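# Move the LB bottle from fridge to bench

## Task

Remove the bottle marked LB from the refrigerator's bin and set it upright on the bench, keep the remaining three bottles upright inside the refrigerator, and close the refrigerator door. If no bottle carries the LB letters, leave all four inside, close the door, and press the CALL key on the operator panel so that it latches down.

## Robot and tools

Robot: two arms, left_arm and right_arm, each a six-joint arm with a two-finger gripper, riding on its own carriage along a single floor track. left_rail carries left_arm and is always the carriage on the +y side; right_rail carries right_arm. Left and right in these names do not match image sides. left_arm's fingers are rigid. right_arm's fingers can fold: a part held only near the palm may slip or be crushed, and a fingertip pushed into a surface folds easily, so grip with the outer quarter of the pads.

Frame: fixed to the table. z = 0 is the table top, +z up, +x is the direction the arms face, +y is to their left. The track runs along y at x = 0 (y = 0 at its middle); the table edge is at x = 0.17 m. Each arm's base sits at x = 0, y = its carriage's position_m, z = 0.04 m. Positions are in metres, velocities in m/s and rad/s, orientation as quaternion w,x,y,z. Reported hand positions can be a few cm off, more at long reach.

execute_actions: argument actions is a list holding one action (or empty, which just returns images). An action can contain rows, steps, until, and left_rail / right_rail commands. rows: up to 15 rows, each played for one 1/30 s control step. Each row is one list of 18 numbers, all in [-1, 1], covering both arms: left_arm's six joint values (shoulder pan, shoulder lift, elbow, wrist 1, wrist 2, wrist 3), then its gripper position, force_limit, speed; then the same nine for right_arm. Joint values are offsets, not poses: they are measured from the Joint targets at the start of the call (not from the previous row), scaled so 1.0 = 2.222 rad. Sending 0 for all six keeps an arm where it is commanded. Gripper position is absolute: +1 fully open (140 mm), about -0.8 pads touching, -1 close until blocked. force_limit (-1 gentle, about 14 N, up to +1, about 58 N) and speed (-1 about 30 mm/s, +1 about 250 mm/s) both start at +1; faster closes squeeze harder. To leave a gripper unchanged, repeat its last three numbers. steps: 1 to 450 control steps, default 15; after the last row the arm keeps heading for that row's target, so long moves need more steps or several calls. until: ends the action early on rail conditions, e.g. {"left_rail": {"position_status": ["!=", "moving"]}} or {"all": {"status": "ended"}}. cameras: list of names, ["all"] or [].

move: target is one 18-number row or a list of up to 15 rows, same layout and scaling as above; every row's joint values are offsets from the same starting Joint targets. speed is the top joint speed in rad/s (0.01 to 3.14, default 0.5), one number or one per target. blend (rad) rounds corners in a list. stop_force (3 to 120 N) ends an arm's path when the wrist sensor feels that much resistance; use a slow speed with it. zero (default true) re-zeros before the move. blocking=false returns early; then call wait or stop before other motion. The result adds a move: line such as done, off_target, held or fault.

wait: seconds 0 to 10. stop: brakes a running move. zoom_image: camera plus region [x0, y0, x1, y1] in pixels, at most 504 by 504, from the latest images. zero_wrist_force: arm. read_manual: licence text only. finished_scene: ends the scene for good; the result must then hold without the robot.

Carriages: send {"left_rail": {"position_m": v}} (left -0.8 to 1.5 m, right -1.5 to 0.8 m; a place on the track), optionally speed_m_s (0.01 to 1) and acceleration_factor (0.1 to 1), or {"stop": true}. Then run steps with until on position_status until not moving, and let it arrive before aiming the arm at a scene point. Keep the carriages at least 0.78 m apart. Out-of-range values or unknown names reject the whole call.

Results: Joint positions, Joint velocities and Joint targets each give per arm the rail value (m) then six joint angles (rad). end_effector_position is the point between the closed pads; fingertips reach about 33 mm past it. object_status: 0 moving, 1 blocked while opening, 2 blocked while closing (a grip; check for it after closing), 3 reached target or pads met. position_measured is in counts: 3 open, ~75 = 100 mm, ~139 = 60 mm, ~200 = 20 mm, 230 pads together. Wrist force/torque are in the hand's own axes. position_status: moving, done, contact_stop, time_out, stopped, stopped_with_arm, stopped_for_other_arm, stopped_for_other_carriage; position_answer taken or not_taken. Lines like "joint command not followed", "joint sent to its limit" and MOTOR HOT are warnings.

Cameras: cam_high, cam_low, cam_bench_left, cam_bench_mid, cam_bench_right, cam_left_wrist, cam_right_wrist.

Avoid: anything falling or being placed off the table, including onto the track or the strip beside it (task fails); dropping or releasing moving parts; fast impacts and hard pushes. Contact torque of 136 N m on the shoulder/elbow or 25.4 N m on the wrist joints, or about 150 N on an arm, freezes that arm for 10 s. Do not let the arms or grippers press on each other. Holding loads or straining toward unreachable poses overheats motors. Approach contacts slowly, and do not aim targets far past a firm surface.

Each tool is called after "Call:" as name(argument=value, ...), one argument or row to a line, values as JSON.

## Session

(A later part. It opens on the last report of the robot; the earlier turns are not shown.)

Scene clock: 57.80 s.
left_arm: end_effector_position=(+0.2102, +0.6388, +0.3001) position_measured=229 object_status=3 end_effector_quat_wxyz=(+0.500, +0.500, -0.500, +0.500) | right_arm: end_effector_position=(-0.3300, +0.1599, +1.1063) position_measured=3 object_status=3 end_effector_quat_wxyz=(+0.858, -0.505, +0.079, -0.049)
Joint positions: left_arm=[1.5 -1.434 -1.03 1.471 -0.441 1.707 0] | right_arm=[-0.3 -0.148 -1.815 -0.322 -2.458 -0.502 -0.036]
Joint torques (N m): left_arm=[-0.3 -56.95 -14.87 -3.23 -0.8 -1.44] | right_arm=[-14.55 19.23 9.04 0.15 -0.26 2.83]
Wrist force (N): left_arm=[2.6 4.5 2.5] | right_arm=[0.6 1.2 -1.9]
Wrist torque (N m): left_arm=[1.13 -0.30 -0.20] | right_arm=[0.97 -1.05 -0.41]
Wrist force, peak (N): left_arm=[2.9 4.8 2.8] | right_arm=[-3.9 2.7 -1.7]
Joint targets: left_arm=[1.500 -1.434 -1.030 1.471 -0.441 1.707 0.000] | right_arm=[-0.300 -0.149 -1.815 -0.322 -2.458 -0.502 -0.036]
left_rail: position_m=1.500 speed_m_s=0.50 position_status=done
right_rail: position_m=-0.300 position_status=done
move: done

Call:
move(
  target=[
    [0,0,0,0,0,0,-0.8,-0.5,-0.3,-0.4593,0,0,0,0.2,0,1,1,1],
    [0,0,0,0,0,0,-0.8,-0.5,-0.3,-0.4593,-0.3419,-0.146,-0.272,0.4065,0.0162,1,1,1],
  ],
  speed=0.8,
  blend=0.1,
  cameras=["cam_right_wrist"],
)

Scene clock: 60.83 s.
left_arm: end_effector_position=(+0.2102, +0.6388, +0.3001) position_measured=229 object_status=3 end_effector_quat_wxyz=(+0.500, +0.500, -0.500, +0.500) | right_arm: end_effector_position=(+0.1408, +0.4421, +0.3001) position_measured=3 object_status=3 end_effector_quat_wxyz=(+0.000, +0.707, +0.000, +0.707)
Joint positions: left_arm=[1.5 -1.434 -1.03 1.471 -0.441 1.707 0] | right_arm=[-0.3 -1.169 -2.575 -0.646 -3.062 0.401 0]
Joint torques (N m): left_arm=[-1.87 -57.6 -14.95 -3.37 -0.89 -1.62] | right_arm=[-13.75 53.11 14.53 -3.26 1.62 3.01]
Wrist force (N): left_arm=[2.7 4.9 2.6] | right_arm=[-0.4 1.3 -1.9]
Wrist torque (N m): left_arm=[1.23 -0.32 -0.20] | right_arm=[0.53 0.02 -0.21]
Wrist force, peak (N): left_arm=[2.9 4.8 2.9] | right_arm=[-7.2 2.1 -1.9]
Joint targets: left_arm=[1.500 -1.434 -1.030 1.471 -0.441 1.707 0.000] | right_arm=[-0.300 -1.169 -2.575 -0.646 -3.062 0.401 0.000]
left_rail: position_m=1.500 speed_m_s=0.50 position_status=done
right_rail: position_m=-0.300 position_status=done
move: done
camera_calibration:
cam_right_wrist: T_world_to_cam=[[0.0260336, -0.999282, -0.0275374, 0.457632], [-0.350508, 0.0166733, -0.936411, 0.321211], [0.936198, 0.0340303, -0.349823, 0.104226], [0, 0, 0, 1]] pos_world=[0.00309701, 0.4484, 0.349848]
Images, in order (width x height): cam_right_wrist 672x504.

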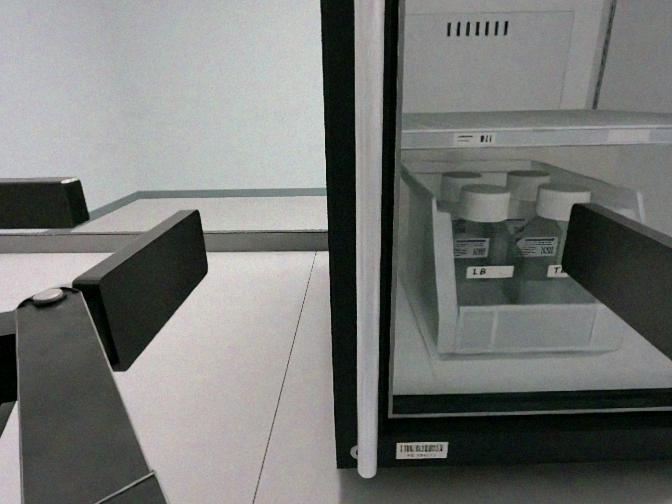

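Call:
move(
  target=[
    [0,0,0,0,0,0,-0.8,-0.5,-0.3,-0.0464,0.0234,-0.0445,0.021,-0.046,0,1,0,-0.7],
    [0,0,0,0,0,0,-0.8,-0.5,-0.3,-0.0464,0.0234,-0.0445,0.021,-0.046,0,-1,0,-0.7],
  ],
  speed=0.2,
  cameras=["cam_right_wrist"],
)

Scene clock: 64.67 s.
left_arm: end_effector_position=(+0.2102, +0.6388, +0.3001) position_measured=229 object_status=3 end_effector_quat_wxyz=(+0.500, +0.500, -0.500, +0.500) | right_arm: end_effector_position=(+0.2222, +0.4430, +0.3000) position_measured=210 object_status=2 end_effector_quat_wxyz=(-0.001, +0.707, +0.001, +0.707)
Joint positions: left_arm=[1.5 -1.434 -1.03 1.471 -0.441 1.707 0] | right_arm=[-0.3 -1.272 -2.523 -0.745 -3.015 0.296 0]
Joint torques (N m): left_arm=[-2.09 -56.82 -14.84 -3.36 -0.81 -1.37] | right_arm=[-13.95 66.78 14.95 -6.18 11.26 2.51]
Wrist force (N): left_arm=[2.5 4.6 2.2] | right_arm=[6.2 -37.7 -4.4]
Wrist torque (N m): left_arm=[1.15 -0.28 -0.20] | right_arm=[0.45 -0.27 0.06]
Wrist force, peak (N): left_arm=[2.8 5.0 2.7] | right_arm=[6.5 -45.0 -5.3]
Joint targets: left_arm=[1.500 -1.434 -1.030 1.471 -0.441 1.707 0.000] | right_arm=[-0.300 -1.272 -2.523 -0.745 -3.015 0.299 0.000]
left_rail: position_m=1.500 speed_m_s=0.50 position_status=done
right_rail: position_m=-0.300 position_status=done
move: done
camera_calibration:
cam_right_wrist: T_world_to_cam=[[0.0286478, -0.999221, -0.0271551, 0.455624], [-0.350401, 0.0154038, -0.936473, 0.350227], [0.936161, 0.0363431, -0.349687, 0.0268759], [0, 0, 0, 1]] pos_world=[0.0845074, 0.448897, 0.349749]
Images, in order (width x height): cam_right_wrist 672x504.

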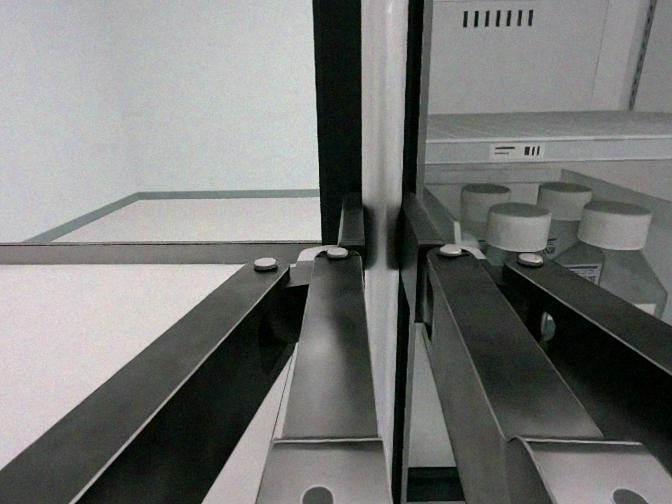

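Call:
move(
  target=[
    [0,0,0,0,0,0,-0.8,-0.5,-0.3,0.0853,0.0865,-0.1589,0.0723,-0.0012,0,-1,0,-0.7],
    [0,0,0,0,0,0,-0.8,-0.5,-0.3,0.1817,0.1661,-0.2954,0.1293,0.0167,0,-1,0,-0.7],
    [0,0,0,0,0,0,-0.8,-0.5,-0.3,0.2947,0.2447,-0.4194,0.1746,0.0511,0,-1,0,-0.7],
  ],
  speed=0.2,
  blend=0.05,
  stop_force=90,
  cameras=["cam_right_wrist"],
)

Scene clock: 71.63 s.
left_arm: end_effector_position=(+0.2102, +0.6388, +0.3001) position_measured=229 object_status=3 end_effector_quat_wxyz=(+0.500, +0.500, -0.500, +0.500) | right_arm: end_effector_position=(-0.0683, +0.2577, +0.3000) position_measured=210 object_status=2 end_effector_quat_wxyz=(-0.181, +0.684, +0.181, +0.684)
Joint positions: left_arm=[1.5 -1.434 -1.03 1.471 -0.441 1.707 0] | right_arm=[-0.3 -0.617 -1.979 -1.677 -2.627 0.437 0]
Joint torques (N m): left_arm=[-2.06 -57.78 -14.17 -3.44 -1.1 -1.46] | right_arm=[35.28 34.57 22.13 6.45 -10.58 -2.48]
Wrist force (N): left_arm=[2.5 4.8 2.7] | right_arm=[14.8 44.8 18.4]
Wrist torque (N m): left_arm=[1.20 -0.29 -0.21] | right_arm=[0.94 -0.65 0.06]
Wrist force, peak (N): left_arm=[2.8 5.0 2.8] | right_arm=[-41.7 47.3 7.5]
Joint targets: left_arm=[1.500 -1.434 -1.030 1.471 -0.441 1.707 0.000] | right_arm=[-0.300 -0.617 -1.979 -1.677 -2.627 0.413 0.000]
left_rail: position_m=1.500 speed_m_s=0.50 position_status=done
right_rail: position_m=-0.300 position_status=done
move: off_target (right_arm); right_arm: the wrist 2 is farthest, 0.024 rad from its target
camera_calibration:
cam_right_wrist: T_world_to_cam=[[0.51589, -0.856234, -0.0268626, 0.275154], [-0.31254, -0.158927, -0.936515, 0.29883], [0.797607, 0.491534, -0.349596, 0.178777], [0, 0, 0, 1]] pos_world=[-0.191147, 0.195213, 0.34975]
Images, in order (width x height): cam_right_wrist 672x504.

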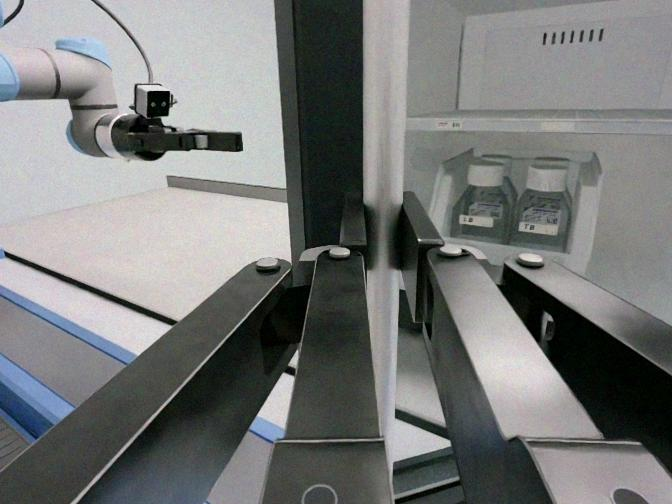

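Call:
move(
  target=[
    [0,0,0,0,0,0,-0.8,-0.5,-0.3,0.1432,0.0952,-0.1316,0.0363,0.0567,0,-1,0,-0.7],
    [0,0,0,0,0,0,-0.8,-0.5,-0.3,0.3329,0.186,-0.2337,0.0476,0.16,0,-1,0,-0.7],
  ],
  speed=0.2,
  blend=0.05,
  stop_force=90,
  cameras=["cam_right_wrist"],
)

Scene clock: 77.00 s.
left_arm: end_effector_position=(+0.2102, +0.6388, +0.3001) position_measured=229 object_status=3 end_effector_quat_wxyz=(+0.500, +0.500, -0.500, +0.500) | right_arm: end_effector_position=(-0.1435, +0.0421, +0.2999) position_measured=210 object_status=2 end_effector_quat_wxyz=(-0.315, +0.633, +0.316, +0.633)
Joint positions: left_arm=[1.5 -1.434 -1.03 1.471 -0.441 1.707 0] | right_arm=[-0.3 0.122 -1.566 -2.196 -2.522 0.768 0]
Joint torques (N m): left_arm=[-2.23 -57.61 -15.41 -3.31 -1.06 -1.66] | right_arm=[8.94 22.38 3.04 8.18 4.83 -2.09]
Wrist force (N): left_arm=[2.4 4.5 2.7] | right_arm=[46.1 -8.1 -7.0]
Wrist torque (N m): left_arm=[1.14 -0.26 -0.20] | right_arm=[0.73 -0.34 0.04]
Wrist force, peak (N): left_arm=[2.8 4.8 2.8] | right_arm=[-36.7 41.3 20.5]
Joint targets: left_arm=[1.500 -1.434 -1.030 1.471 -0.441 1.707 0.000] | right_arm=[-0.300 0.122 -1.566 -2.196 -2.522 0.768 0.000]
left_rail: position_m=1.500 speed_m_s=0.50 position_status=done
right_rail: position_m=-0.300 position_status=done
move: done
camera_calibration:
cam_right_wrist: T_world_to_cam=[[0.813447, -0.581027, -0.0266695, 0.160497], [-0.223436, -0.269822, -0.936628, 0.258465], [0.53701, 0.767857, -0.349308, 0.295682], [0, 0, 0, 1]] pos_world=[-0.23159, -0.0640492, 0.349651]
Images, in order (width x height): cam_right_wrist 672x504.

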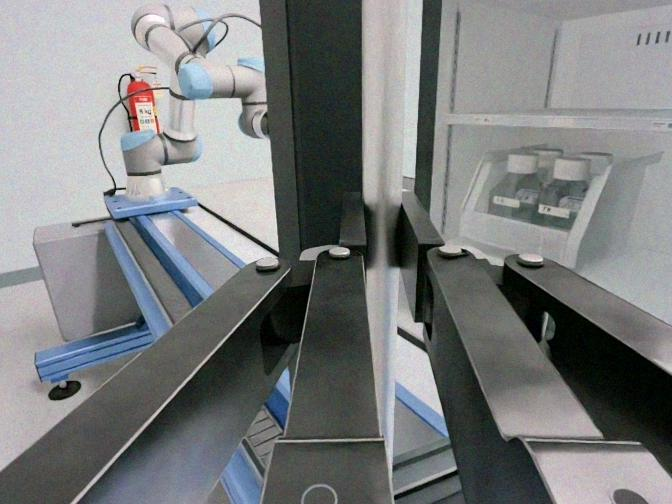

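Call:
move(
  target=[
    [0,0,0,0,0,0,-0.8,-0.5,-0.3,0.1225,0.0431,-0.0404,-0.003,0.077,0,-1,0,-0.7],
    [0,0,0,0,0,0,-0.8,-0.5,-0.3,0.263,0.0846,-0.0736,-0.0109,0.1687,0,-1,0,-0.7],
  ],
  speed=0.2,
  blend=0.05,
  stop_force=90,
  cameras=["cam_right_wrist"],
)

Scene clock: 81.07 s.
left_arm: end_effector_position=(+0.2102, +0.6388, +0.3001) position_measured=229 object_status=3 end_effector_quat_wxyz=(+0.500, +0.500, -0.500, +0.500) | right_arm: end_effector_position=(-0.1399, -0.0745, +0.2999) position_measured=210 object_status=2 end_effector_quat_wxyz=(-0.380, +0.596, +0.380, +0.596)
Joint positions: left_arm=[1.5 -1.434 -1.03 1.471 -0.441 1.707 0] | right_arm=[-0.3 0.707 -1.378 -2.36 -2.546 1.143 0]
Joint torques (N m): left_arm=[-2.37 -56.94 -14.76 -3.3 -0.94 -1.4] | right_arm=[25.35 12.88 19.88 1.6 -7.74 -2.26]
Wrist force (N): left_arm=[2.7 4.9 2.7] | right_arm=[15.3 35.3 20.3]
Wrist torque (N m): left_arm=[1.21 -0.33 -0.20] | right_arm=[0.63 -0.60 -0.09]
Wrist force, peak (N): left_arm=[2.7 5.0 2.8] | right_arm=[15.9 41.4 23.7]
Joint targets: left_arm=[1.500 -1.434 -1.030 1.471 -0.441 1.707 0.000] | right_arm=[-0.300 0.707 -1.378 -2.360 -2.546 1.143 0.000]
left_rail: position_m=1.500 speed_m_s=0.50 position_status=done
right_rail: position_m=-0.300 position_status=done
move: done
camera_calibration:
cam_right_wrist: T_world_to_cam=[[0.916473, -0.399186, -0.0269854, 0.117832], [-0.162763, -0.310367, -0.936579, 0.233283], [0.365494, 0.862741, -0.349416, 0.366273], [0, 0, 0, 1]] pos_world=[-0.20389, -0.196558, 0.34965]
Images, in order (width x height): cam_right_wrist 672x504.

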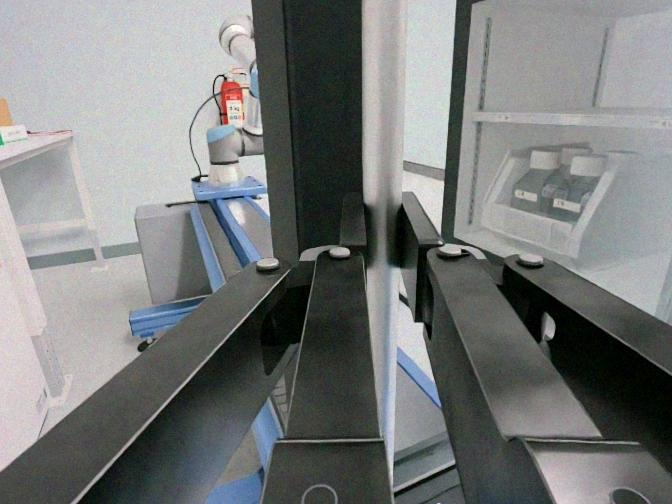

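Call:
move(
  target=[-0.2411,-0.0263,0.0951,-0.0688,-0.9478,0,0.2,-0.5,-0.3,0,0,0,0,0,0,-1,0,-0.7],
  speed=0.9,
)

Call:
execute_actions(
  actions=[
    {"left_rail":{"position_m":0.85},"steps":90,"until":{"left_rail":{"position_status":["!=","moving"]}}},
  ],
  cameras=["cam_left_wrist"],
)

Call:
zoom_image(
  camera="cam_left_wrist",
  region=[180, 60, 500, 380],
)

Scene clock: 84.57 s.
left_arm: end_effector_position=(+0.2310, +0.9668, +0.2600) position_measured=104 object_status=3 end_effector_quat_wxyz=(+0.000, +0.707, +0.000, +0.707) | right_arm: end_effector_position=(-0.1399, -0.0745, +0.2999) position_measured=210 object_status=2 end_effector_quat_wxyz=(-0.380, +0.596, +0.380, +0.596)
Joint positions: left_arm=[1.5 -1.97 -1.089 1.682 -0.594 -0.399 0] | right_arm=[-0.3 0.707 -1.378 -2.36 -2.546 1.143 0]
Joint torques (N m): left_arm=[-6.94 -49.12 -7.62 -0.8 -1.41 -1.75] | right_arm=[24.34 12.52 19.92 1.85 -7.69 -2.15]
Wrist force (N): left_arm=[2.5 5.1 2.5] | right_arm=[14.6 35.1 20.2]
Wrist torque (N m): left_arm=[1.27 -0.28 -0.19] | right_arm=[0.57 -0.58 -0.10]
Wrist force, peak (N): left_arm=[2.8 4.9 2.8] | right_arm=[15.6 35.8 20.2]
Joint targets: left_arm=[1.500 -1.970 -1.089 1.682 -0.594 -0.399 0.000] | right_arm=[-0.300 0.707 -1.378 -2.360 -2.546 1.143 0.000]
left_rail: position_m=1.500 speed_m_s=0.50 position_status=done
right_rail: position_m=-0.300 position_status=done
move: done

Scene clock: 86.97 s.
left_arm: end_effector_position=(+0.2310, +0.3170, +0.2600) position_measured=104 object_status=3 end_effector_quat_wxyz=(+0.000, +0.707, +0.000, +0.707) | right_arm: end_effector_position=(-0.1399, -0.0745, +0.2999) position_measured=210 object_status=2 end_effector_quat_wxyz=(-0.380, +0.596, +0.380, +0.596)
Joint positions: left_arm=[0.85 -1.97 -1.089 1.682 -0.594 -0.399 0] | right_arm=[-0.3 0.707 -1.378 -2.36 -2.546 1.143 0]
Joint torques (N m): left_arm=[-2.63 -25.8 -27.27 0.6 0.58 -1.5] | right_arm=[23.24 13.41 19.01 1.93 -7.58 -2.13]
Wrist force (N): left_arm=[2.4 5.4 2.5] | right_arm=[15.0 35.3 20.0]
Wrist torque (N m): left_arm=[1.32 -0.24 -0.19] | right_arm=[0.63 -0.54 -0.10]
Wrist force, peak (N): left_arm=[2.4 5.9 2.4] | right_arm=[15.7 35.8 20.2]
Joint targets: left_arm=[0.850 -1.970 -1.089 1.682 -0.594 -0.399 0.000] | right_arm=[-0.300 0.707 -1.378 -2.360 -2.546 1.143 0.000]
Tool commands: left_gripper/position=+0.2 left_gripper/force_limit=-0.5 left_gripper/speed=-0.3 right_gripper/position=-1.0 right_gripper/force_limit=+0.0 right_gripper/speed=-0.7
left_rail: position_m=0.850 speed_m_s=0.50 position_status=done
right_rail: position_m=-0.300 position_status=done
camera_calibration:
cam_left_wrist: T_world_to_cam=[[-0.00956531, -0.997838, 0.065026, 0.307801], [-0.360542, -0.0572134, -0.930987, 0.342099], [0.932694, -0.0323498, -0.359215, 0.0337352], [0, 0, 0, 1]] pos_world=[0.0948207, 0.3278, 0.310593]
Images, in order (width x height): cam_left_wrist 672x504.

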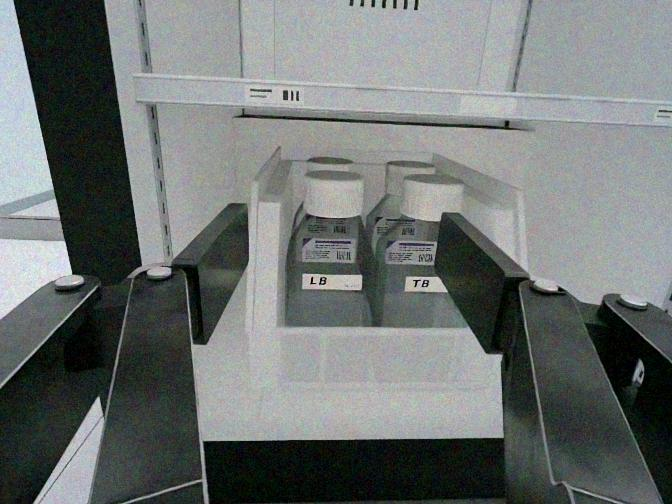

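Scaled by 1.575 from the camera's 672x504 image, which has a finer 960x720 frame.

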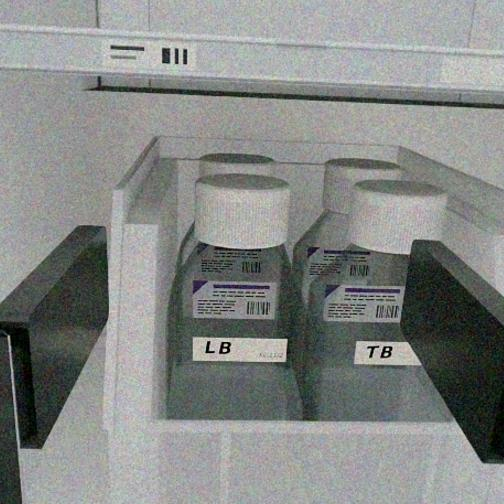

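Call:
move(
  target=[0.0817,0.0889,-0.1234,0.0349,-0.0126,0,-0.06,-0.5,-0.3,0,0,0,0,0,0,-1,0,-0.7],
  speed=0.3,
  cameras=["cam_left_wrist"],
)

Call:
zoom_image(
  camera="cam_left_wrist",
  region=[200, 80, 500, 380],
)

Scene clock: 91.13 s.
left_arm: end_effector_position=(+0.3031, +0.2922, +0.2397) position_measured=136 object_status=3 end_effector_quat_wxyz=(-0.074, +0.703, +0.074, +0.703) | right_arm: end_effector_position=(-0.1399, -0.0745, +0.2999) position_measured=210 object_status=2 end_effector_quat_wxyz=(-0.380, +0.596, +0.380, +0.596)
Joint positions: left_arm=[0.85 -1.789 -0.891 1.408 -0.517 -0.427 0] | right_arm=[-0.3 0.707 -1.378 -2.36 -2.546 1.143 0]
Joint torques (N m): left_arm=[5.82 -34.25 -30.17 2.84 -1.63 -1.51] | right_arm=[22.23 12.4 21.12 2.19 -7.72 -2.34]
Wrist force (N): left_arm=[2.1 4.8 2.3] | right_arm=[14.7 35.4 20.0]
Wrist torque (N m): left_arm=[1.24 -0.19 -0.22] | right_arm=[0.64 -0.53 -0.09]
Wrist force, peak (N): left_arm=[2.2 5.5 2.9] | right_arm=[15.2 35.6 20.1]
Joint targets: left_arm=[0.850 -1.788 -0.891 1.408 -0.517 -0.427 0.000] | right_arm=[-0.300 0.707 -1.378 -2.360 -2.546 1.143 0.000]
left_rail: position_m=0.850 speed_m_s=0.50 position_status=done
right_rail: position_m=-0.300 position_status=done
move: done
camera_calibration:
cam_left_wrist: T_world_to_cam=[[0.198152, -0.978067, 0.0641997, 0.216517], [-0.340575, -0.130121, -0.93117, 0.363055], [0.9191, 0.162648, -0.358889, -0.0946566], [0, 0, 0, 1]] pos_world=[0.167743, 0.274405, 0.290195]
Images, in order (width x height): cam_left_wrist 672x504.

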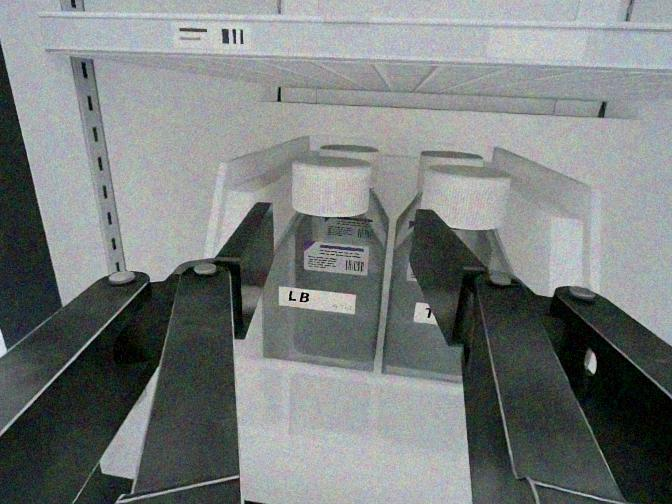

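Scaled by 1.680 from the camera's 672x504 image, which has a finer 960x720 frame.

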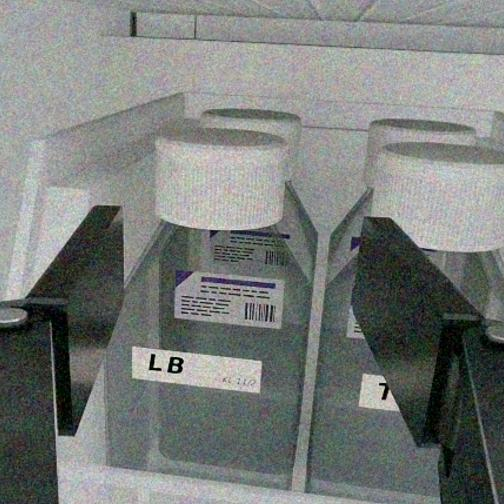

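Call:
move(
  target=[0.0612,-0.0133,0.0232,-0.0099,0.0613,0,-0.06,-0.5,-0.3,0,0,0,0,0,0,-1,0,-0.7],
  speed=0.06,
  stop_force=6,
  cameras=["cam_left_wrist"],
)

Call:
zoom_image(
  camera="cam_left_wrist",
  region=[200, 80, 500, 380],
)

Scene clock: 94.57 s.
left_arm: end_effector_position=(+0.3887, +0.3119, +0.2399) position_measured=136 object_status=3 end_effector_quat_wxyz=(-0.074, +0.703, +0.074, +0.703) | right_arm: end_effector_position=(-0.1399, -0.0745, +0.2999) position_measured=210 object_status=2 end_effector_quat_wxyz=(-0.380, +0.596, +0.380, +0.596)
Joint positions: left_arm=[0.85 -1.653 -0.921 1.46 -0.539 -0.291 0] | right_arm=[-0.3 0.707 -1.378 -2.36 -2.546 1.143 0]
Joint torques (N m): left_arm=[6.16 -57.06 -9.37 -1 1.26 -1.67] | right_arm=[21.83 13.78 20.57 2.3 -7.8 -2.2]
Wrist force (N): left_arm=[2.5 4.5 2.6] | right_arm=[15.0 35.2 19.8]
Wrist torque (N m): left_arm=[1.14 -0.26 -0.22] | right_arm=[0.60 -0.56 -0.10]
Wrist force, peak (N): left_arm=[2.7 4.9 2.5] | right_arm=[15.3 35.8 20.3]
Joint targets: left_arm=[0.850 -1.653 -0.921 1.460 -0.539 -0.291 0.000] | right_arm=[-0.300 0.707 -1.378 -2.360 -2.546 1.143 0.000]
left_rail: position_m=0.850 speed_m_s=0.50 position_status=done
right_rail: position_m=-0.300 position_status=done
move: done
camera_calibration:
cam_left_wrist: T_world_to_cam=[[0.197938, -0.978112, 0.0641587, 0.218884], [-0.340708, -0.130026, -0.931134, 0.395047], [0.919097, 0.162448, -0.358988, -0.176339], [0, 0, 0, 1]] pos_world=[0.253343, 0.294106, 0.290495]
Images, in order (width x height): cam_left_wrist 672x504.

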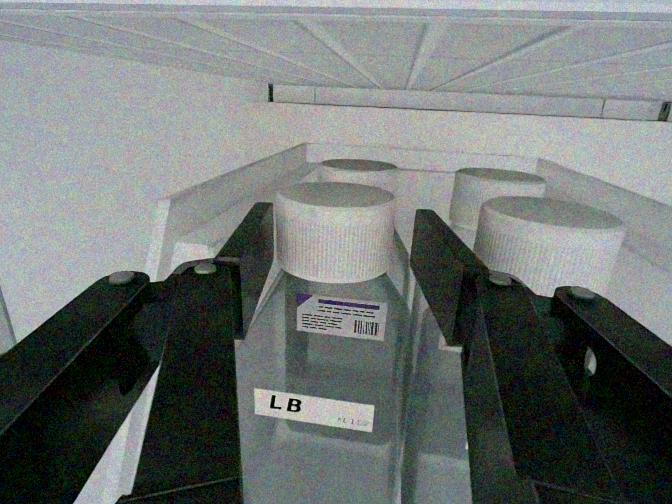

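Scaled by 1.680 from the camera's 672x504 image, which has a finer 960x720 frame.

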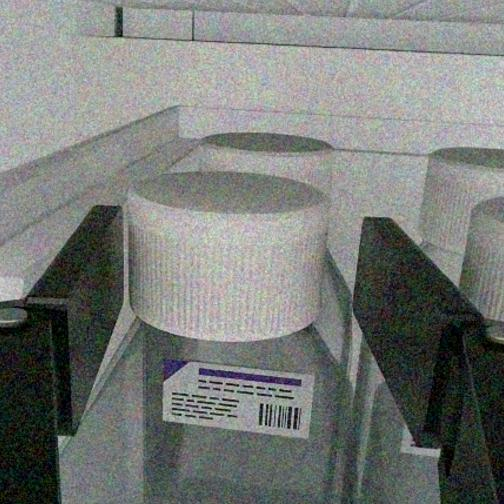

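Call:
move(
  target=[0,0,0,0,0,0,-1,-0.4,-1,0,0,0,0,0,0,-1,0,-0.7],
  cameras=["cam_left_wrist"],
)

Scene clock: 95.60 s.
left_arm: end_effector_position=(+0.3888, +0.3119, +0.2399) position_measured=159 object_status=0 end_effector_quat_wxyz=(-0.074, +0.703, +0.074, +0.703) | right_arm: end_effector_position=(-0.1399, -0.0745, +0.2999) position_measured=210 object_status=2 end_effector_quat_wxyz=(-0.380, +0.596, +0.380, +0.596)
Joint positions: left_arm=[0.85 -1.653 -0.921 1.46 -0.539 -0.291 0] | right_arm=[-0.3 0.707 -1.378 -2.36 -2.546 1.143 0]
Joint torques (N m): left_arm=[4.58 -57.82 -11.58 0.48 -0.14 -1.52] | right_arm=[21.6 13.26 20.08 2.65 -7.81 -2.15]
Wrist force (N): left_arm=[-1.4 4.5 2.4] | right_arm=[14.9 35.8 19.9]
Wrist torque (N m): left_arm=[1.16 -0.27 -0.22] | right_arm=[0.74 -0.62 -0.10]
Wrist force, peak (N): left_arm=[-1.0 5.2 2.7] | right_arm=[15.5 35.6 19.9]
Joint targets: left_arm=[0.850 -1.653 -0.921 1.460 -0.539 -0.291 0.000] | right_arm=[-0.300 0.707 -1.378 -2.360 -2.546 1.143 0.000]
left_rail: position_m=0.850 speed_m_s=0.50 position_status=done
right_rail: position_m=-0.300 position_status=done
move: done
camera_calibration:
cam_left_wrist: T_world_to_cam=[[0.197972, -0.9781, 0.0642499, 0.218845], [-0.340688, -0.130121, -0.931128, 0.395068], [0.919097, 0.162448, -0.358988, -0.17634], [0, 0, 0, 1]] pos_world=[0.253343, 0.294105, 0.290495]
Images, in order (width x height): cam_left_wrist 672x504.

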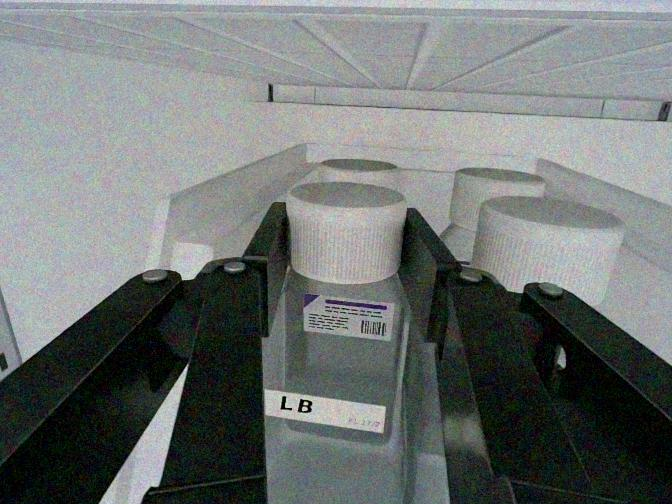

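Call:
move(
  target=[
    [0,-0.0094,-0.0072,0.0167,0,0,-1,-0.4,-1,0,0,0,0,0,0,-1,0,-0.7],
    [-0.0208,-0.0135,-0.0027,0.0162,-0.0211,0,-1,-0.4,-1,0,0,0,0,0,0,-1,0,-0.7],
  ],
  speed=0.05,
  cameras=["cam_left_wrist"],
)

Scene clock: 98.67 s.
left_arm: end_effector_position=(+0.3613, +0.3121, +0.2597) position_measured=159 object_status=2 end_effector_quat_wxyz=(-0.074, +0.703, +0.074, +0.703) | right_arm: end_effector_position=(-0.1399, -0.0745, +0.2999) position_measured=210 object_status=2 end_effector_quat_wxyz=(-0.380, +0.596, +0.380, +0.596)
Joint positions: left_arm=[0.85 -1.699 -0.951 1.454 -0.503 -0.337 0] | right_arm=[-0.3 0.707 -1.378 -2.36 -2.546 1.143 0]
Joint torques (N m): left_arm=[-7.39 -58.11 -9.77 -0.53 -1.73 -1.5] | right_arm=[20.74 13.78 21.35 2.74 -7.77 -2.28]
Wrist force (N): left_arm=[0.1 5.2 3.4] | right_arm=[14.4 35.2 19.5]
Wrist torque (N m): left_arm=[1.20 -0.24 -0.26] | right_arm=[0.67 -0.52 -0.09]
Wrist force, peak (N): left_arm=[0.1 5.2 3.4] | right_arm=[14.8 35.6 20.3]
Joint targets: left_arm=[0.850 -1.699 -0.951 1.454 -0.503 -0.338 0.000] | right_arm=[-0.300 0.707 -1.378 -2.360 -2.546 1.143 0.000]
left_rail: position_m=0.850 speed_m_s=0.50 position_status=done
right_rail: position_m=-0.300 position_status=done
move: done
camera_calibration:
cam_left_wrist: T_world_to_cam=[[0.198686, -0.977958, 0.0641992, 0.222926], [-0.340507, -0.130307, -0.931169, 0.404174], [0.91901, 0.16315, -0.358892, -0.144188], [0, 0, 0, 1]] pos_world=[0.225842, 0.294203, 0.310295]
Images, in order (width x height): cam_left_wrist 672x504.

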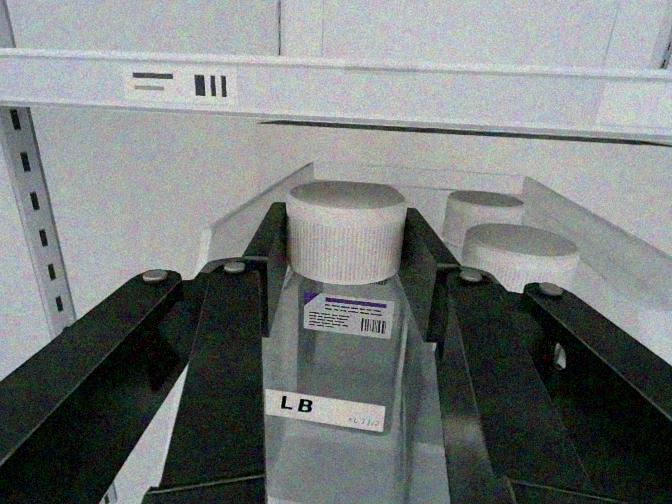

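Call:
move(
  target=[
    [-0.0271,-0.0058,0.0006,0.0052,-0.0271,0,-1,-0.4,-1,0,0,0,0,0,0,-1,0,-0.7],
    [-0.0556,-0.0024,0.004,-0.0016,-0.0555,0,-1,-0.4,-1,0,0,0,0,0,0,-1,0,-0.7],
  ],
  speed=0.05,
  stop_force=20,
  cameras=["cam_left_wrist"],
)

Scene clock: 102.23 s.
left_arm: end_effector_position=(+0.2871, +0.3120, +0.2598) position_measured=159 object_status=2 end_effector_quat_wxyz=(-0.074, +0.703, +0.074, +0.703) | right_arm: end_effector_position=(-0.1399, -0.0745, +0.2999) position_measured=210 object_status=2 end_effector_quat_wxyz=(-0.380, +0.596, +0.380, +0.596)
Joint positions: left_arm=[0.85 -1.822 -0.956 1.463 -0.506 -0.461 0] | right_arm=[-0.3 0.707 -1.378 -2.36 -2.546 1.143 0]
Joint torques (N m): left_arm=[-8.79 -29.37 -8.39 -0.53 -2.77 -1.43] | right_arm=[19.66 13.65 20.91 2.77 -7.75 -2.19]
Wrist force (N): left_arm=[6.7 7.9 7.9] | right_arm=[13.7 34.0 18.6]
Wrist torque (N m): left_arm=[1.07 -0.08 -0.83] | right_arm=[0.58 -0.56 -0.10]
Wrist force, peak (N): left_arm=[7.0 8.0 8.0] | right_arm=[15.4 35.2 20.0]
Joint targets: left_arm=[0.850 -1.822 -0.956 1.463 -0.506 -0.461 0.000] | right_arm=[-0.300 0.707 -1.378 -2.360 -2.546 1.143 0.000]
left_rail: position_m=0.850 speed_m_s=0.50 position_status=done
right_rail: position_m=-0.300 position_status=done
move: done
camera_calibration:
cam_left_wrist: T_world_to_cam=[[0.198384, -0.978019, 0.0642135, 0.237722], [-0.340563, -0.130218, -0.931161, 0.378981], [0.919054, 0.162858, -0.35891, -0.0758776], [0, 0, 0, 1]] pos_world=[0.151642, 0.294204, 0.310395]
Images, in order (width x height): cam_left_wrist 672x504.

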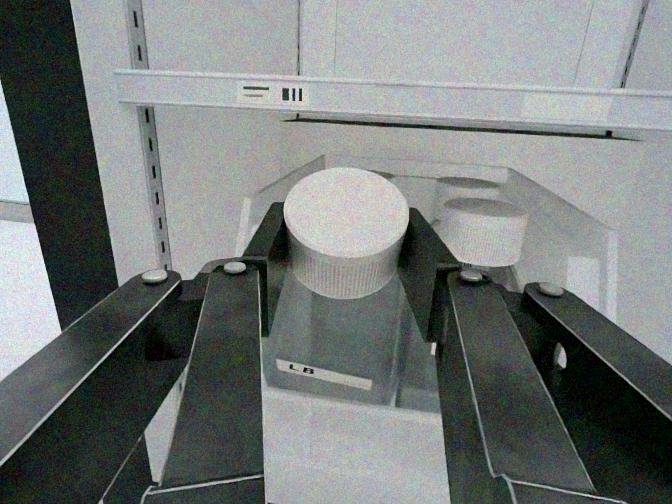

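Call:
move(
  target=[
    [-0.0037,-0.018,-0.0187,0.0367,-0.0037,0,-1,-0.4,-1,0,0,0,0,0,0,-1,0,-0.7],
    [-0.0422,-0.0228,-0.0381,0.0609,-0.0423,0,-1,-0.4,-1,0,0,0,0,0,0,-1,0,-0.7],
  ],
  speed=0.06,
  stop_force=20,
  cameras=["cam_left_wrist"],
)

Scene clock: 106.13 s.
left_arm: end_effector_position=(+0.2292, +0.3120, +0.3198) position_measured=159 object_status=2 end_effector_quat_wxyz=(-0.074, +0.703, +0.074, +0.703) | right_arm: end_effector_position=(-0.1399, -0.0745, +0.2999) position_measured=210 object_status=2 end_effector_quat_wxyz=(-0.380, +0.596, +0.380, +0.596)
Joint positions: left_arm=[0.85 -1.916 -1.007 1.378 -0.371 -0.555 0] | right_arm=[-0.3 0.707 -1.378 -2.36 -2.546 1.143 0]
Joint torques (N m): left_arm=[-4.96 -56.46 -31.63 3.15 -1.34 -1.58] | right_arm=[17.98 12.18 20.34 3.22 -7.69 -2.09]
Wrist force (N): left_arm=[-1.4 4.5 2.3] | right_arm=[14.7 35.5 20.0]
Wrist torque (N m): left_arm=[1.17 -0.22 -0.22] | right_arm=[0.66 -0.57 -0.10]
Wrist force, peak (N): left_arm=[7.0 7.9 7.9] | right_arm=[14.8 35.6 19.9]
Joint targets: left_arm=[0.850 -1.916 -1.007 1.378 -0.371 -0.555 0.000] | right_arm=[-0.300 0.707 -1.378 -2.360 -2.546 1.143 0.000]
left_rail: position_m=0.850 speed_m_s=0.50 position_status=done
right_rail: position_m=-0.300 position_status=done
move: done
camera_calibration:
cam_left_wrist: T_world_to_cam=[[0.198693, -0.977956, 0.0642175, 0.245208], [-0.340503, -0.130326, -0.931168, 0.415148], [0.91901, 0.16315, -0.358892, -0.0012011], [0, 0, 0, 1]] pos_world=[0.0937417, 0.294103, 0.370394]
Images, in order (width x height): cam_left_wrist 672x504.

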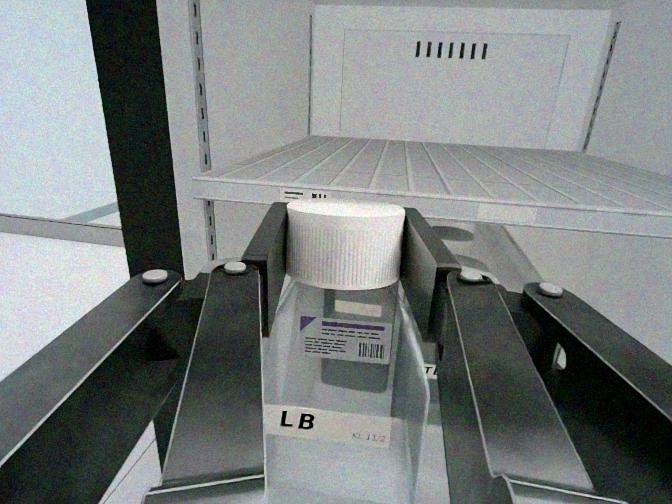

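Call:
move(
  target=[-0.0551,0.0119,-0.0317,0.0198,-0.055,0,-1,-0.4,-1,0,0,0,0,0,0,-1,0,-0.7],
  speed=0.2,
)

Call:
execute_actions(
  actions=[
    {"left_rail":{"position_m":1.45,"speed_m_s":0.3,"acceleration_factor":0.4},"steps":150,"until":{"left_rail":{"position_status":["!=","moving"]}}},
  ],
  cameras=["cam_left_wrist","cam_bench_left"],
)

Scene clock: 107.57 s.
left_arm: end_effector_position=(+0.1493, +0.3119, +0.3299) position_measured=159 object_status=2 end_effector_quat_wxyz=(-0.074, +0.703, +0.074, +0.703) | right_arm: end_effector_position=(-0.1399, -0.0745, +0.2999) position_measured=210 object_status=2 end_effector_quat_wxyz=(-0.380, +0.596, +0.380, +0.596)
Joint positions: left_arm=[0.85 -2.038 -0.98 1.308 -0.327 -0.677 0] | right_arm=[-0.3 0.707 -1.378 -2.36 -2.546 1.143 0]
Joint torques (N m): left_arm=[-6.51 -33.42 -30.96 3.84 -1.17 -1.69] | right_arm=[18.43 13.14 20.42 3.22 -7.81 -1.96]
Wrist force (N): left_arm=[-1.0 4.6 2.2] | right_arm=[13.8 35.4 19.9]
Wrist torque (N m): left_arm=[1.17 -0.35 -0.21] | right_arm=[0.63 -0.53 -0.10]
Wrist force, peak (N): left_arm=[-2.1 5.0 3.8] | right_arm=[15.1 35.6 20.2]
Joint targets: left_arm=[0.850 -2.038 -0.980 1.308 -0.327 -0.677 0.000] | right_arm=[-0.300 0.707 -1.378 -2.360 -2.546 1.143 0.000]
left_rail: position_m=0.850 speed_m_s=0.50 position_status=done
right_rail: position_m=-0.300 position_status=done
move: done

Scene clock: 111.07 s.
left_arm: end_effector_position=(+0.1492, +0.9119, +0.3299) position_measured=159 object_status=2 end_effector_quat_wxyz=(-0.074, +0.703, +0.074, +0.703) | right_arm: end_effector_position=(-0.1399, -0.0745, +0.2999) position_measured=210 object_status=2 end_effector_quat_wxyz=(-0.380, +0.596, +0.380, +0.596)
Joint positions: left_arm=[1.45 -2.038 -0.98 1.308 -0.327 -0.677 0] | right_arm=[-0.3 0.707 -1.378 -2.36 -2.546 1.143 0]
Joint torques (N m): left_arm=[-2.77 -47.21 -21.76 3.34 -0.09 -1.54] | right_arm=[17.65 12.86 19.8 3.41 -7.8 -2.15]
Wrist force (N): left_arm=[-1.4 4.6 2.2] | right_arm=[13.7 35.3 20.0]
Wrist torque (N m): left_arm=[1.17 -0.27 -0.21] | right_arm=[0.61 -0.54 -0.10]
Wrist force, peak (N): left_arm=[-0.9 5.4 2.2] | right_arm=[14.9 35.7 20.0]
Joint targets: left_arm=[1.450 -2.038 -0.980 1.308 -0.327 -0.677 0.000] | right_arm=[-0.300 0.707 -1.378 -2.360 -2.546 1.143 0.000]
Tool commands: left_gripper/position=-1.0 left_gripper/force_limit=-0.4 left_gripper/speed=-1.0 right_gripper/position=-1.0 right_gripper/force_limit=+0.0 right_gripper/speed=-0.7
left_rail: position_m=1.450 speed_m_s=0.30 position_status=done
right_rail: position_m=-0.300 position_status=done
camera_calibration:
cam_left_wrist: T_world_to_cam=[[0.198385, -0.978017, 0.0642337, 0.847262], [-0.340473, -0.130221, -0.931193, 0.475458], [0.919087, 0.162864, -0.358822, -0.0218106], [0, 0, 0, 1]] pos_world=[0.0138427, 0.894104, 0.380494]
Images, in order (width x height): cam_bench_left 504x504, cam_left_wrist 672x504.

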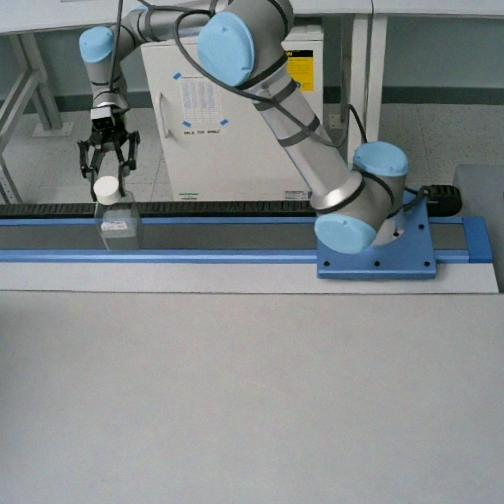

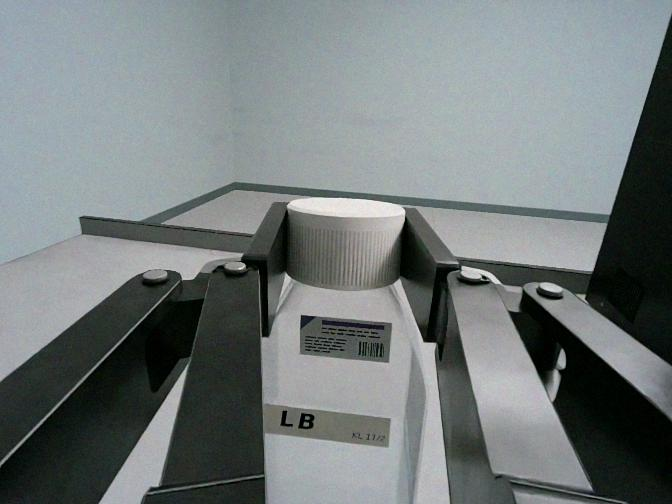

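Call:
move(
  target=[0.1472,0.0506,0.0941,-0.1451,0.1473,0,-1,-0.4,-1,0,0,0,0,0,0,-1,0,-0.7],
  speed=0.3,
)

Call:
move(
  target=[0,0.0375,0.0089,-0.0465,0,0,-1,-0.4,-1,0,0,0,0,0,0,-1,0,-0.7],
  speed=0.04,
  stop_force=3,
  cameras=["cam_left_wrist","cam_bench_left"],
)

Scene clock: 112.83 s.
left_arm: end_effector_position=(+0.3540, +0.9144, +0.1901) position_measured=159 object_status=2 end_effector_quat_wxyz=(-0.073, +0.703, +0.074, +0.703) | right_arm: end_effector_position=(-0.1399, -0.0745, +0.2999) position_measured=210 object_status=2 end_effector_quat_wxyz=(-0.380, +0.596, +0.380, +0.596)
Joint positions: left_arm=[1.45 -1.712 -0.868 1.517 -0.649 -0.35 0] | right_arm=[-0.3 0.707 -1.378 -2.36 -2.546 1.143 0]
Joint torques (N m): left_arm=[5.75 -33.89 -7.91 -0.4 1.46 -1.32] | right_arm=[17.05 13.86 20.17 3.71 -7.76 -1.99]
Wrist force (N): left_arm=[-1.3 5.0 2.5] | right_arm=[13.5 35.3 20.0]
Wrist torque (N m): left_arm=[1.25 -0.25 -0.13] | right_arm=[0.61 -0.48 -0.10]
Wrist force, peak (N): left_arm=[-2.7 4.8 4.5] | right_arm=[14.6 35.6 20.1]
Joint targets: left_arm=[1.450 -1.711 -0.868 1.517 -0.649 -0.350 0.000] | right_arm=[-0.300 0.707 -1.378 -2.360 -2.546 1.143 0.000]
left_rail: position_m=1.450 speed_m_s=0.30 position_status=done
right_rail: position_m=-0.300 position_status=done
move: done

Scene clock: 115.20 s.
left_arm: end_effector_position=(+0.3539, +0.9138, +0.1641) position_measured=159 object_status=2 end_effector_quat_wxyz=(-0.073, +0.703, +0.074, +0.703) | right_arm: end_effector_position=(-0.1399, -0.0745, +0.2999) position_measured=210 object_status=2 end_effector_quat_wxyz=(-0.380, +0.596, +0.380, +0.596)
Joint positions: left_arm=[1.45 -1.711 -0.829 1.526 -0.698 -0.35 0] | right_arm=[-0.3 0.707 -1.378 -2.36 -2.546 1.143 0]
Joint torques (N m): left_arm=[3.04 -60.51 -28.39 2.94 -0.93 -1.52] | right_arm=[16.96 13.23 19.81 3.82 -7.91 -2.13]
Wrist force (N): left_arm=[-0.9 5.7 2.6] | right_arm=[13.8 35.5 19.8]
Wrist torque (N m): left_arm=[1.40 -0.32 -0.13] | right_arm=[0.65 -0.51 -0.10]
Wrist force, peak (N): left_arm=[13.6 6.1 0.0] | right_arm=[14.4 35.9 20.2]
Joint targets: left_arm=[1.450 -1.711 -0.829 1.526 -0.698 -0.350 0.000] | right_arm=[-0.300 0.707 -1.378 -2.360 -2.546 1.143 0.000]
left_rail: position_m=1.450 speed_m_s=0.30 position_status=done
right_rail: position_m=-0.300 position_status=done
move: contact (left_arm); left_arm: the wrist 1 is farthest, 0.054 rad from its target
camera_calibration:
cam_left_wrist: T_world_to_cam=[[0.198216, -0.977994, 0.0651036, 0.818988], [-0.340723, -0.131031, -0.930988, 0.391742], [0.919031, 0.162355, -0.359197, -0.2692], [0, 0, 0, 1]] pos_world=[0.218542, 0.896001, 0.214693]
Images, in order (width x height): cam_bench_left 504x504, cam_left_wrist 672x504.

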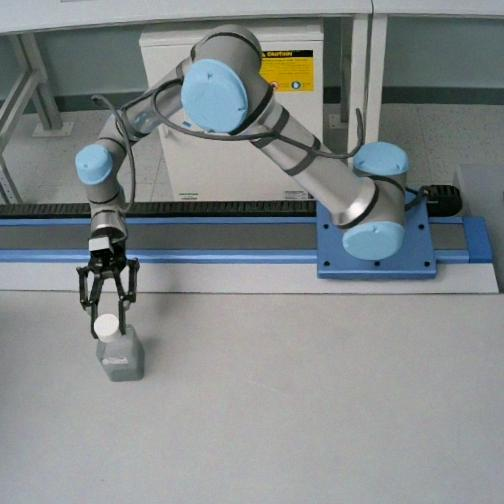

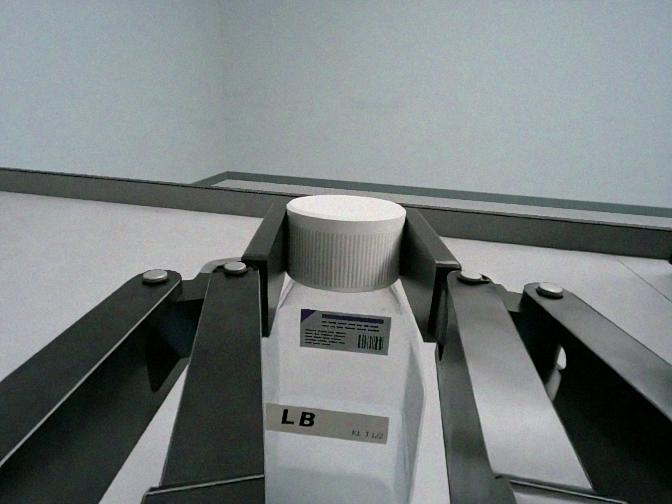

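Call:
move(
  target=[0,0.0027,0.0006,-0.0034,0,0,-1,-0.4,-1,0,0,0,0,0,0,-1,0,-0.7],
  speed=0.02,
  stop_force=12,
  cameras=["cam_left_wrist"],
)

Scene clock: 116.77 s.
left_arm: end_effector_position=(+0.3539, +0.9137, +0.1630) position_measured=159 object_status=2 end_effector_quat_wxyz=(-0.073, +0.703, +0.074, +0.703) | right_arm: end_effector_position=(-0.1399, -0.0745, +0.2999) position_measured=210 object_status=2 end_effector_quat_wxyz=(-0.380, +0.596, +0.380, +0.596)
Joint positions: left_arm=[1.45 -1.711 -0.827 1.526 -0.7 -0.35 0] | right_arm=[-0.3 0.707 -1.378 -2.36 -2.546 1.143 0]
Joint torques (N m): left_arm=[2.22 -60.9 -27.83 2.93 -1.03 -1.36] | right_arm=[17.05 12.92 20.42 4.07 -7.79 -2.15]
Wrist force (N): left_arm=[-1.1 5.1 2.7] | right_arm=[14.1 35.2 20.1]
Wrist torque (N m): left_arm=[1.27 -0.29 -0.13] | right_arm=[0.58 -0.57 -0.10]
Wrist force, peak (N): left_arm=[11.9 5.8 0.6] | right_arm=[14.6 35.7 20.0]
Joint targets: left_arm=[1.450 -1.711 -0.827 1.526 -0.700 -0.350 0.000] | right_arm=[-0.300 0.707 -1.378 -2.360 -2.546 1.143 0.000]
left_rail: position_m=1.450 speed_m_s=0.30 position_status=done
right_rail: position_m=-0.300 position_status=done
move: contact (left_arm)
camera_calibration:
cam_left_wrist: T_world_to_cam=[[0.198209, -0.977962, 0.0656076, 0.818916], [-0.340823, -0.131526, -0.930882, 0.391252], [0.918996, 0.162149, -0.359381, -0.269327], [0, 0, 0, 1]] pos_world=[0.218542, 0.895999, 0.213692]
Images, in order (width x height): cam_left_wrist 672x504.

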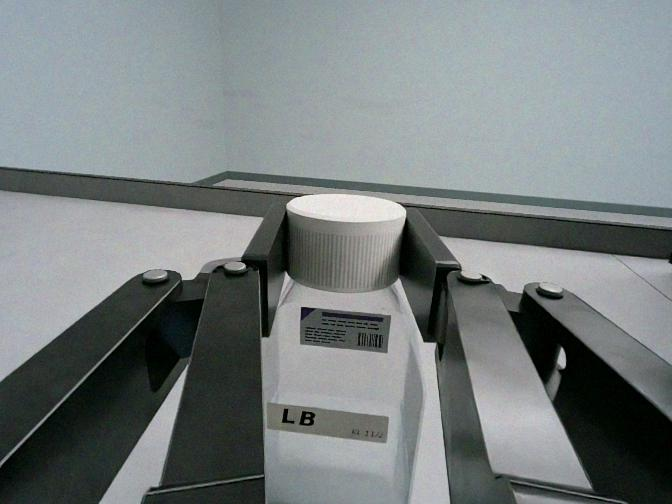

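Call:
move(
  target=[
    [0,0,0,0,0,0,0.1,-0.4,-1,0,0,0,0,0,0,-1,0,-0.7],
    [-0.0688,0.0169,-0.0326,0.0162,-0.0686,0,0.1,-0.4,-1,0,0,0,0,0,0,-1,0,-0.7],
  ],
  speed=0.1,
  cameras=["cam_left_wrist","cam_bench_left"],
)

Scene clock: 120.87 s.
left_arm: end_effector_position=(+0.2561, +0.8938, +0.1628) position_measured=117 object_status=3 end_effector_quat_wxyz=(-0.074, +0.703, +0.074, +0.703) | right_arm: end_effector_position=(-0.1399, -0.0745, +0.2999) position_measured=210 object_status=2 end_effector_quat_wxyz=(-0.380, +0.596, +0.380, +0.596)
Joint positions: left_arm=[1.45 -1.864 -0.789 1.454 -0.664 -0.502 0] | right_arm=[-0.3 0.707 -1.378 -2.36 -2.546 1.143 0]
Joint torques (N m): left_arm=[-7.53 -34.92 -26.81 2.74 -1.6 -1.47] | right_arm=[15.73 13.17 19.51 4.09 -7.72 -2.01]
Wrist force (N): left_arm=[2.5 5.2 2.5] | right_arm=[14.0 35.6 19.8]
Wrist torque (N m): left_arm=[1.28 -0.28 -0.16] | right_arm=[0.67 -0.59 -0.10]
Wrist force, peak (N): left_arm=[2.5 5.2 3.7] | right_arm=[14.7 35.7 20.1]
Joint targets: left_arm=[1.450 -1.864 -0.789 1.454 -0.664 -0.502 0.000] | right_arm=[-0.300 0.707 -1.378 -2.360 -2.546 1.143 0.000]
left_rail: position_m=1.450 speed_m_s=0.30 position_status=done
right_rail: position_m=-0.300 position_status=done
move: done
camera_calibration:
cam_left_wrist: T_world_to_cam=[[0.197771, -0.978121, 0.0645422, 0.819284], [-0.340684, -0.130324, -0.931102, 0.354004], [0.919142, 0.162156, -0.359004, -0.176437], [0, 0, 0, 1]] pos_world=[0.120744, 0.876105, 0.213394]
Images, in order (width x height): cam_bench_left 504x504, cam_left_wrist 672x504.

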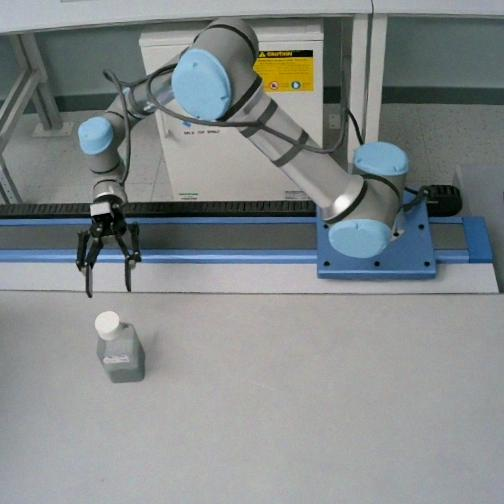

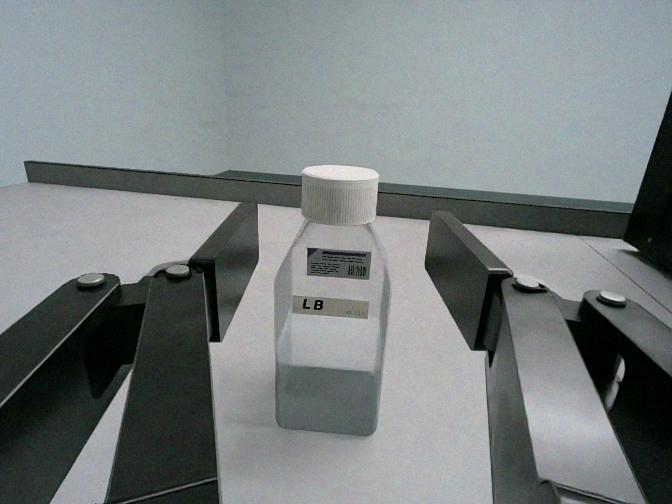

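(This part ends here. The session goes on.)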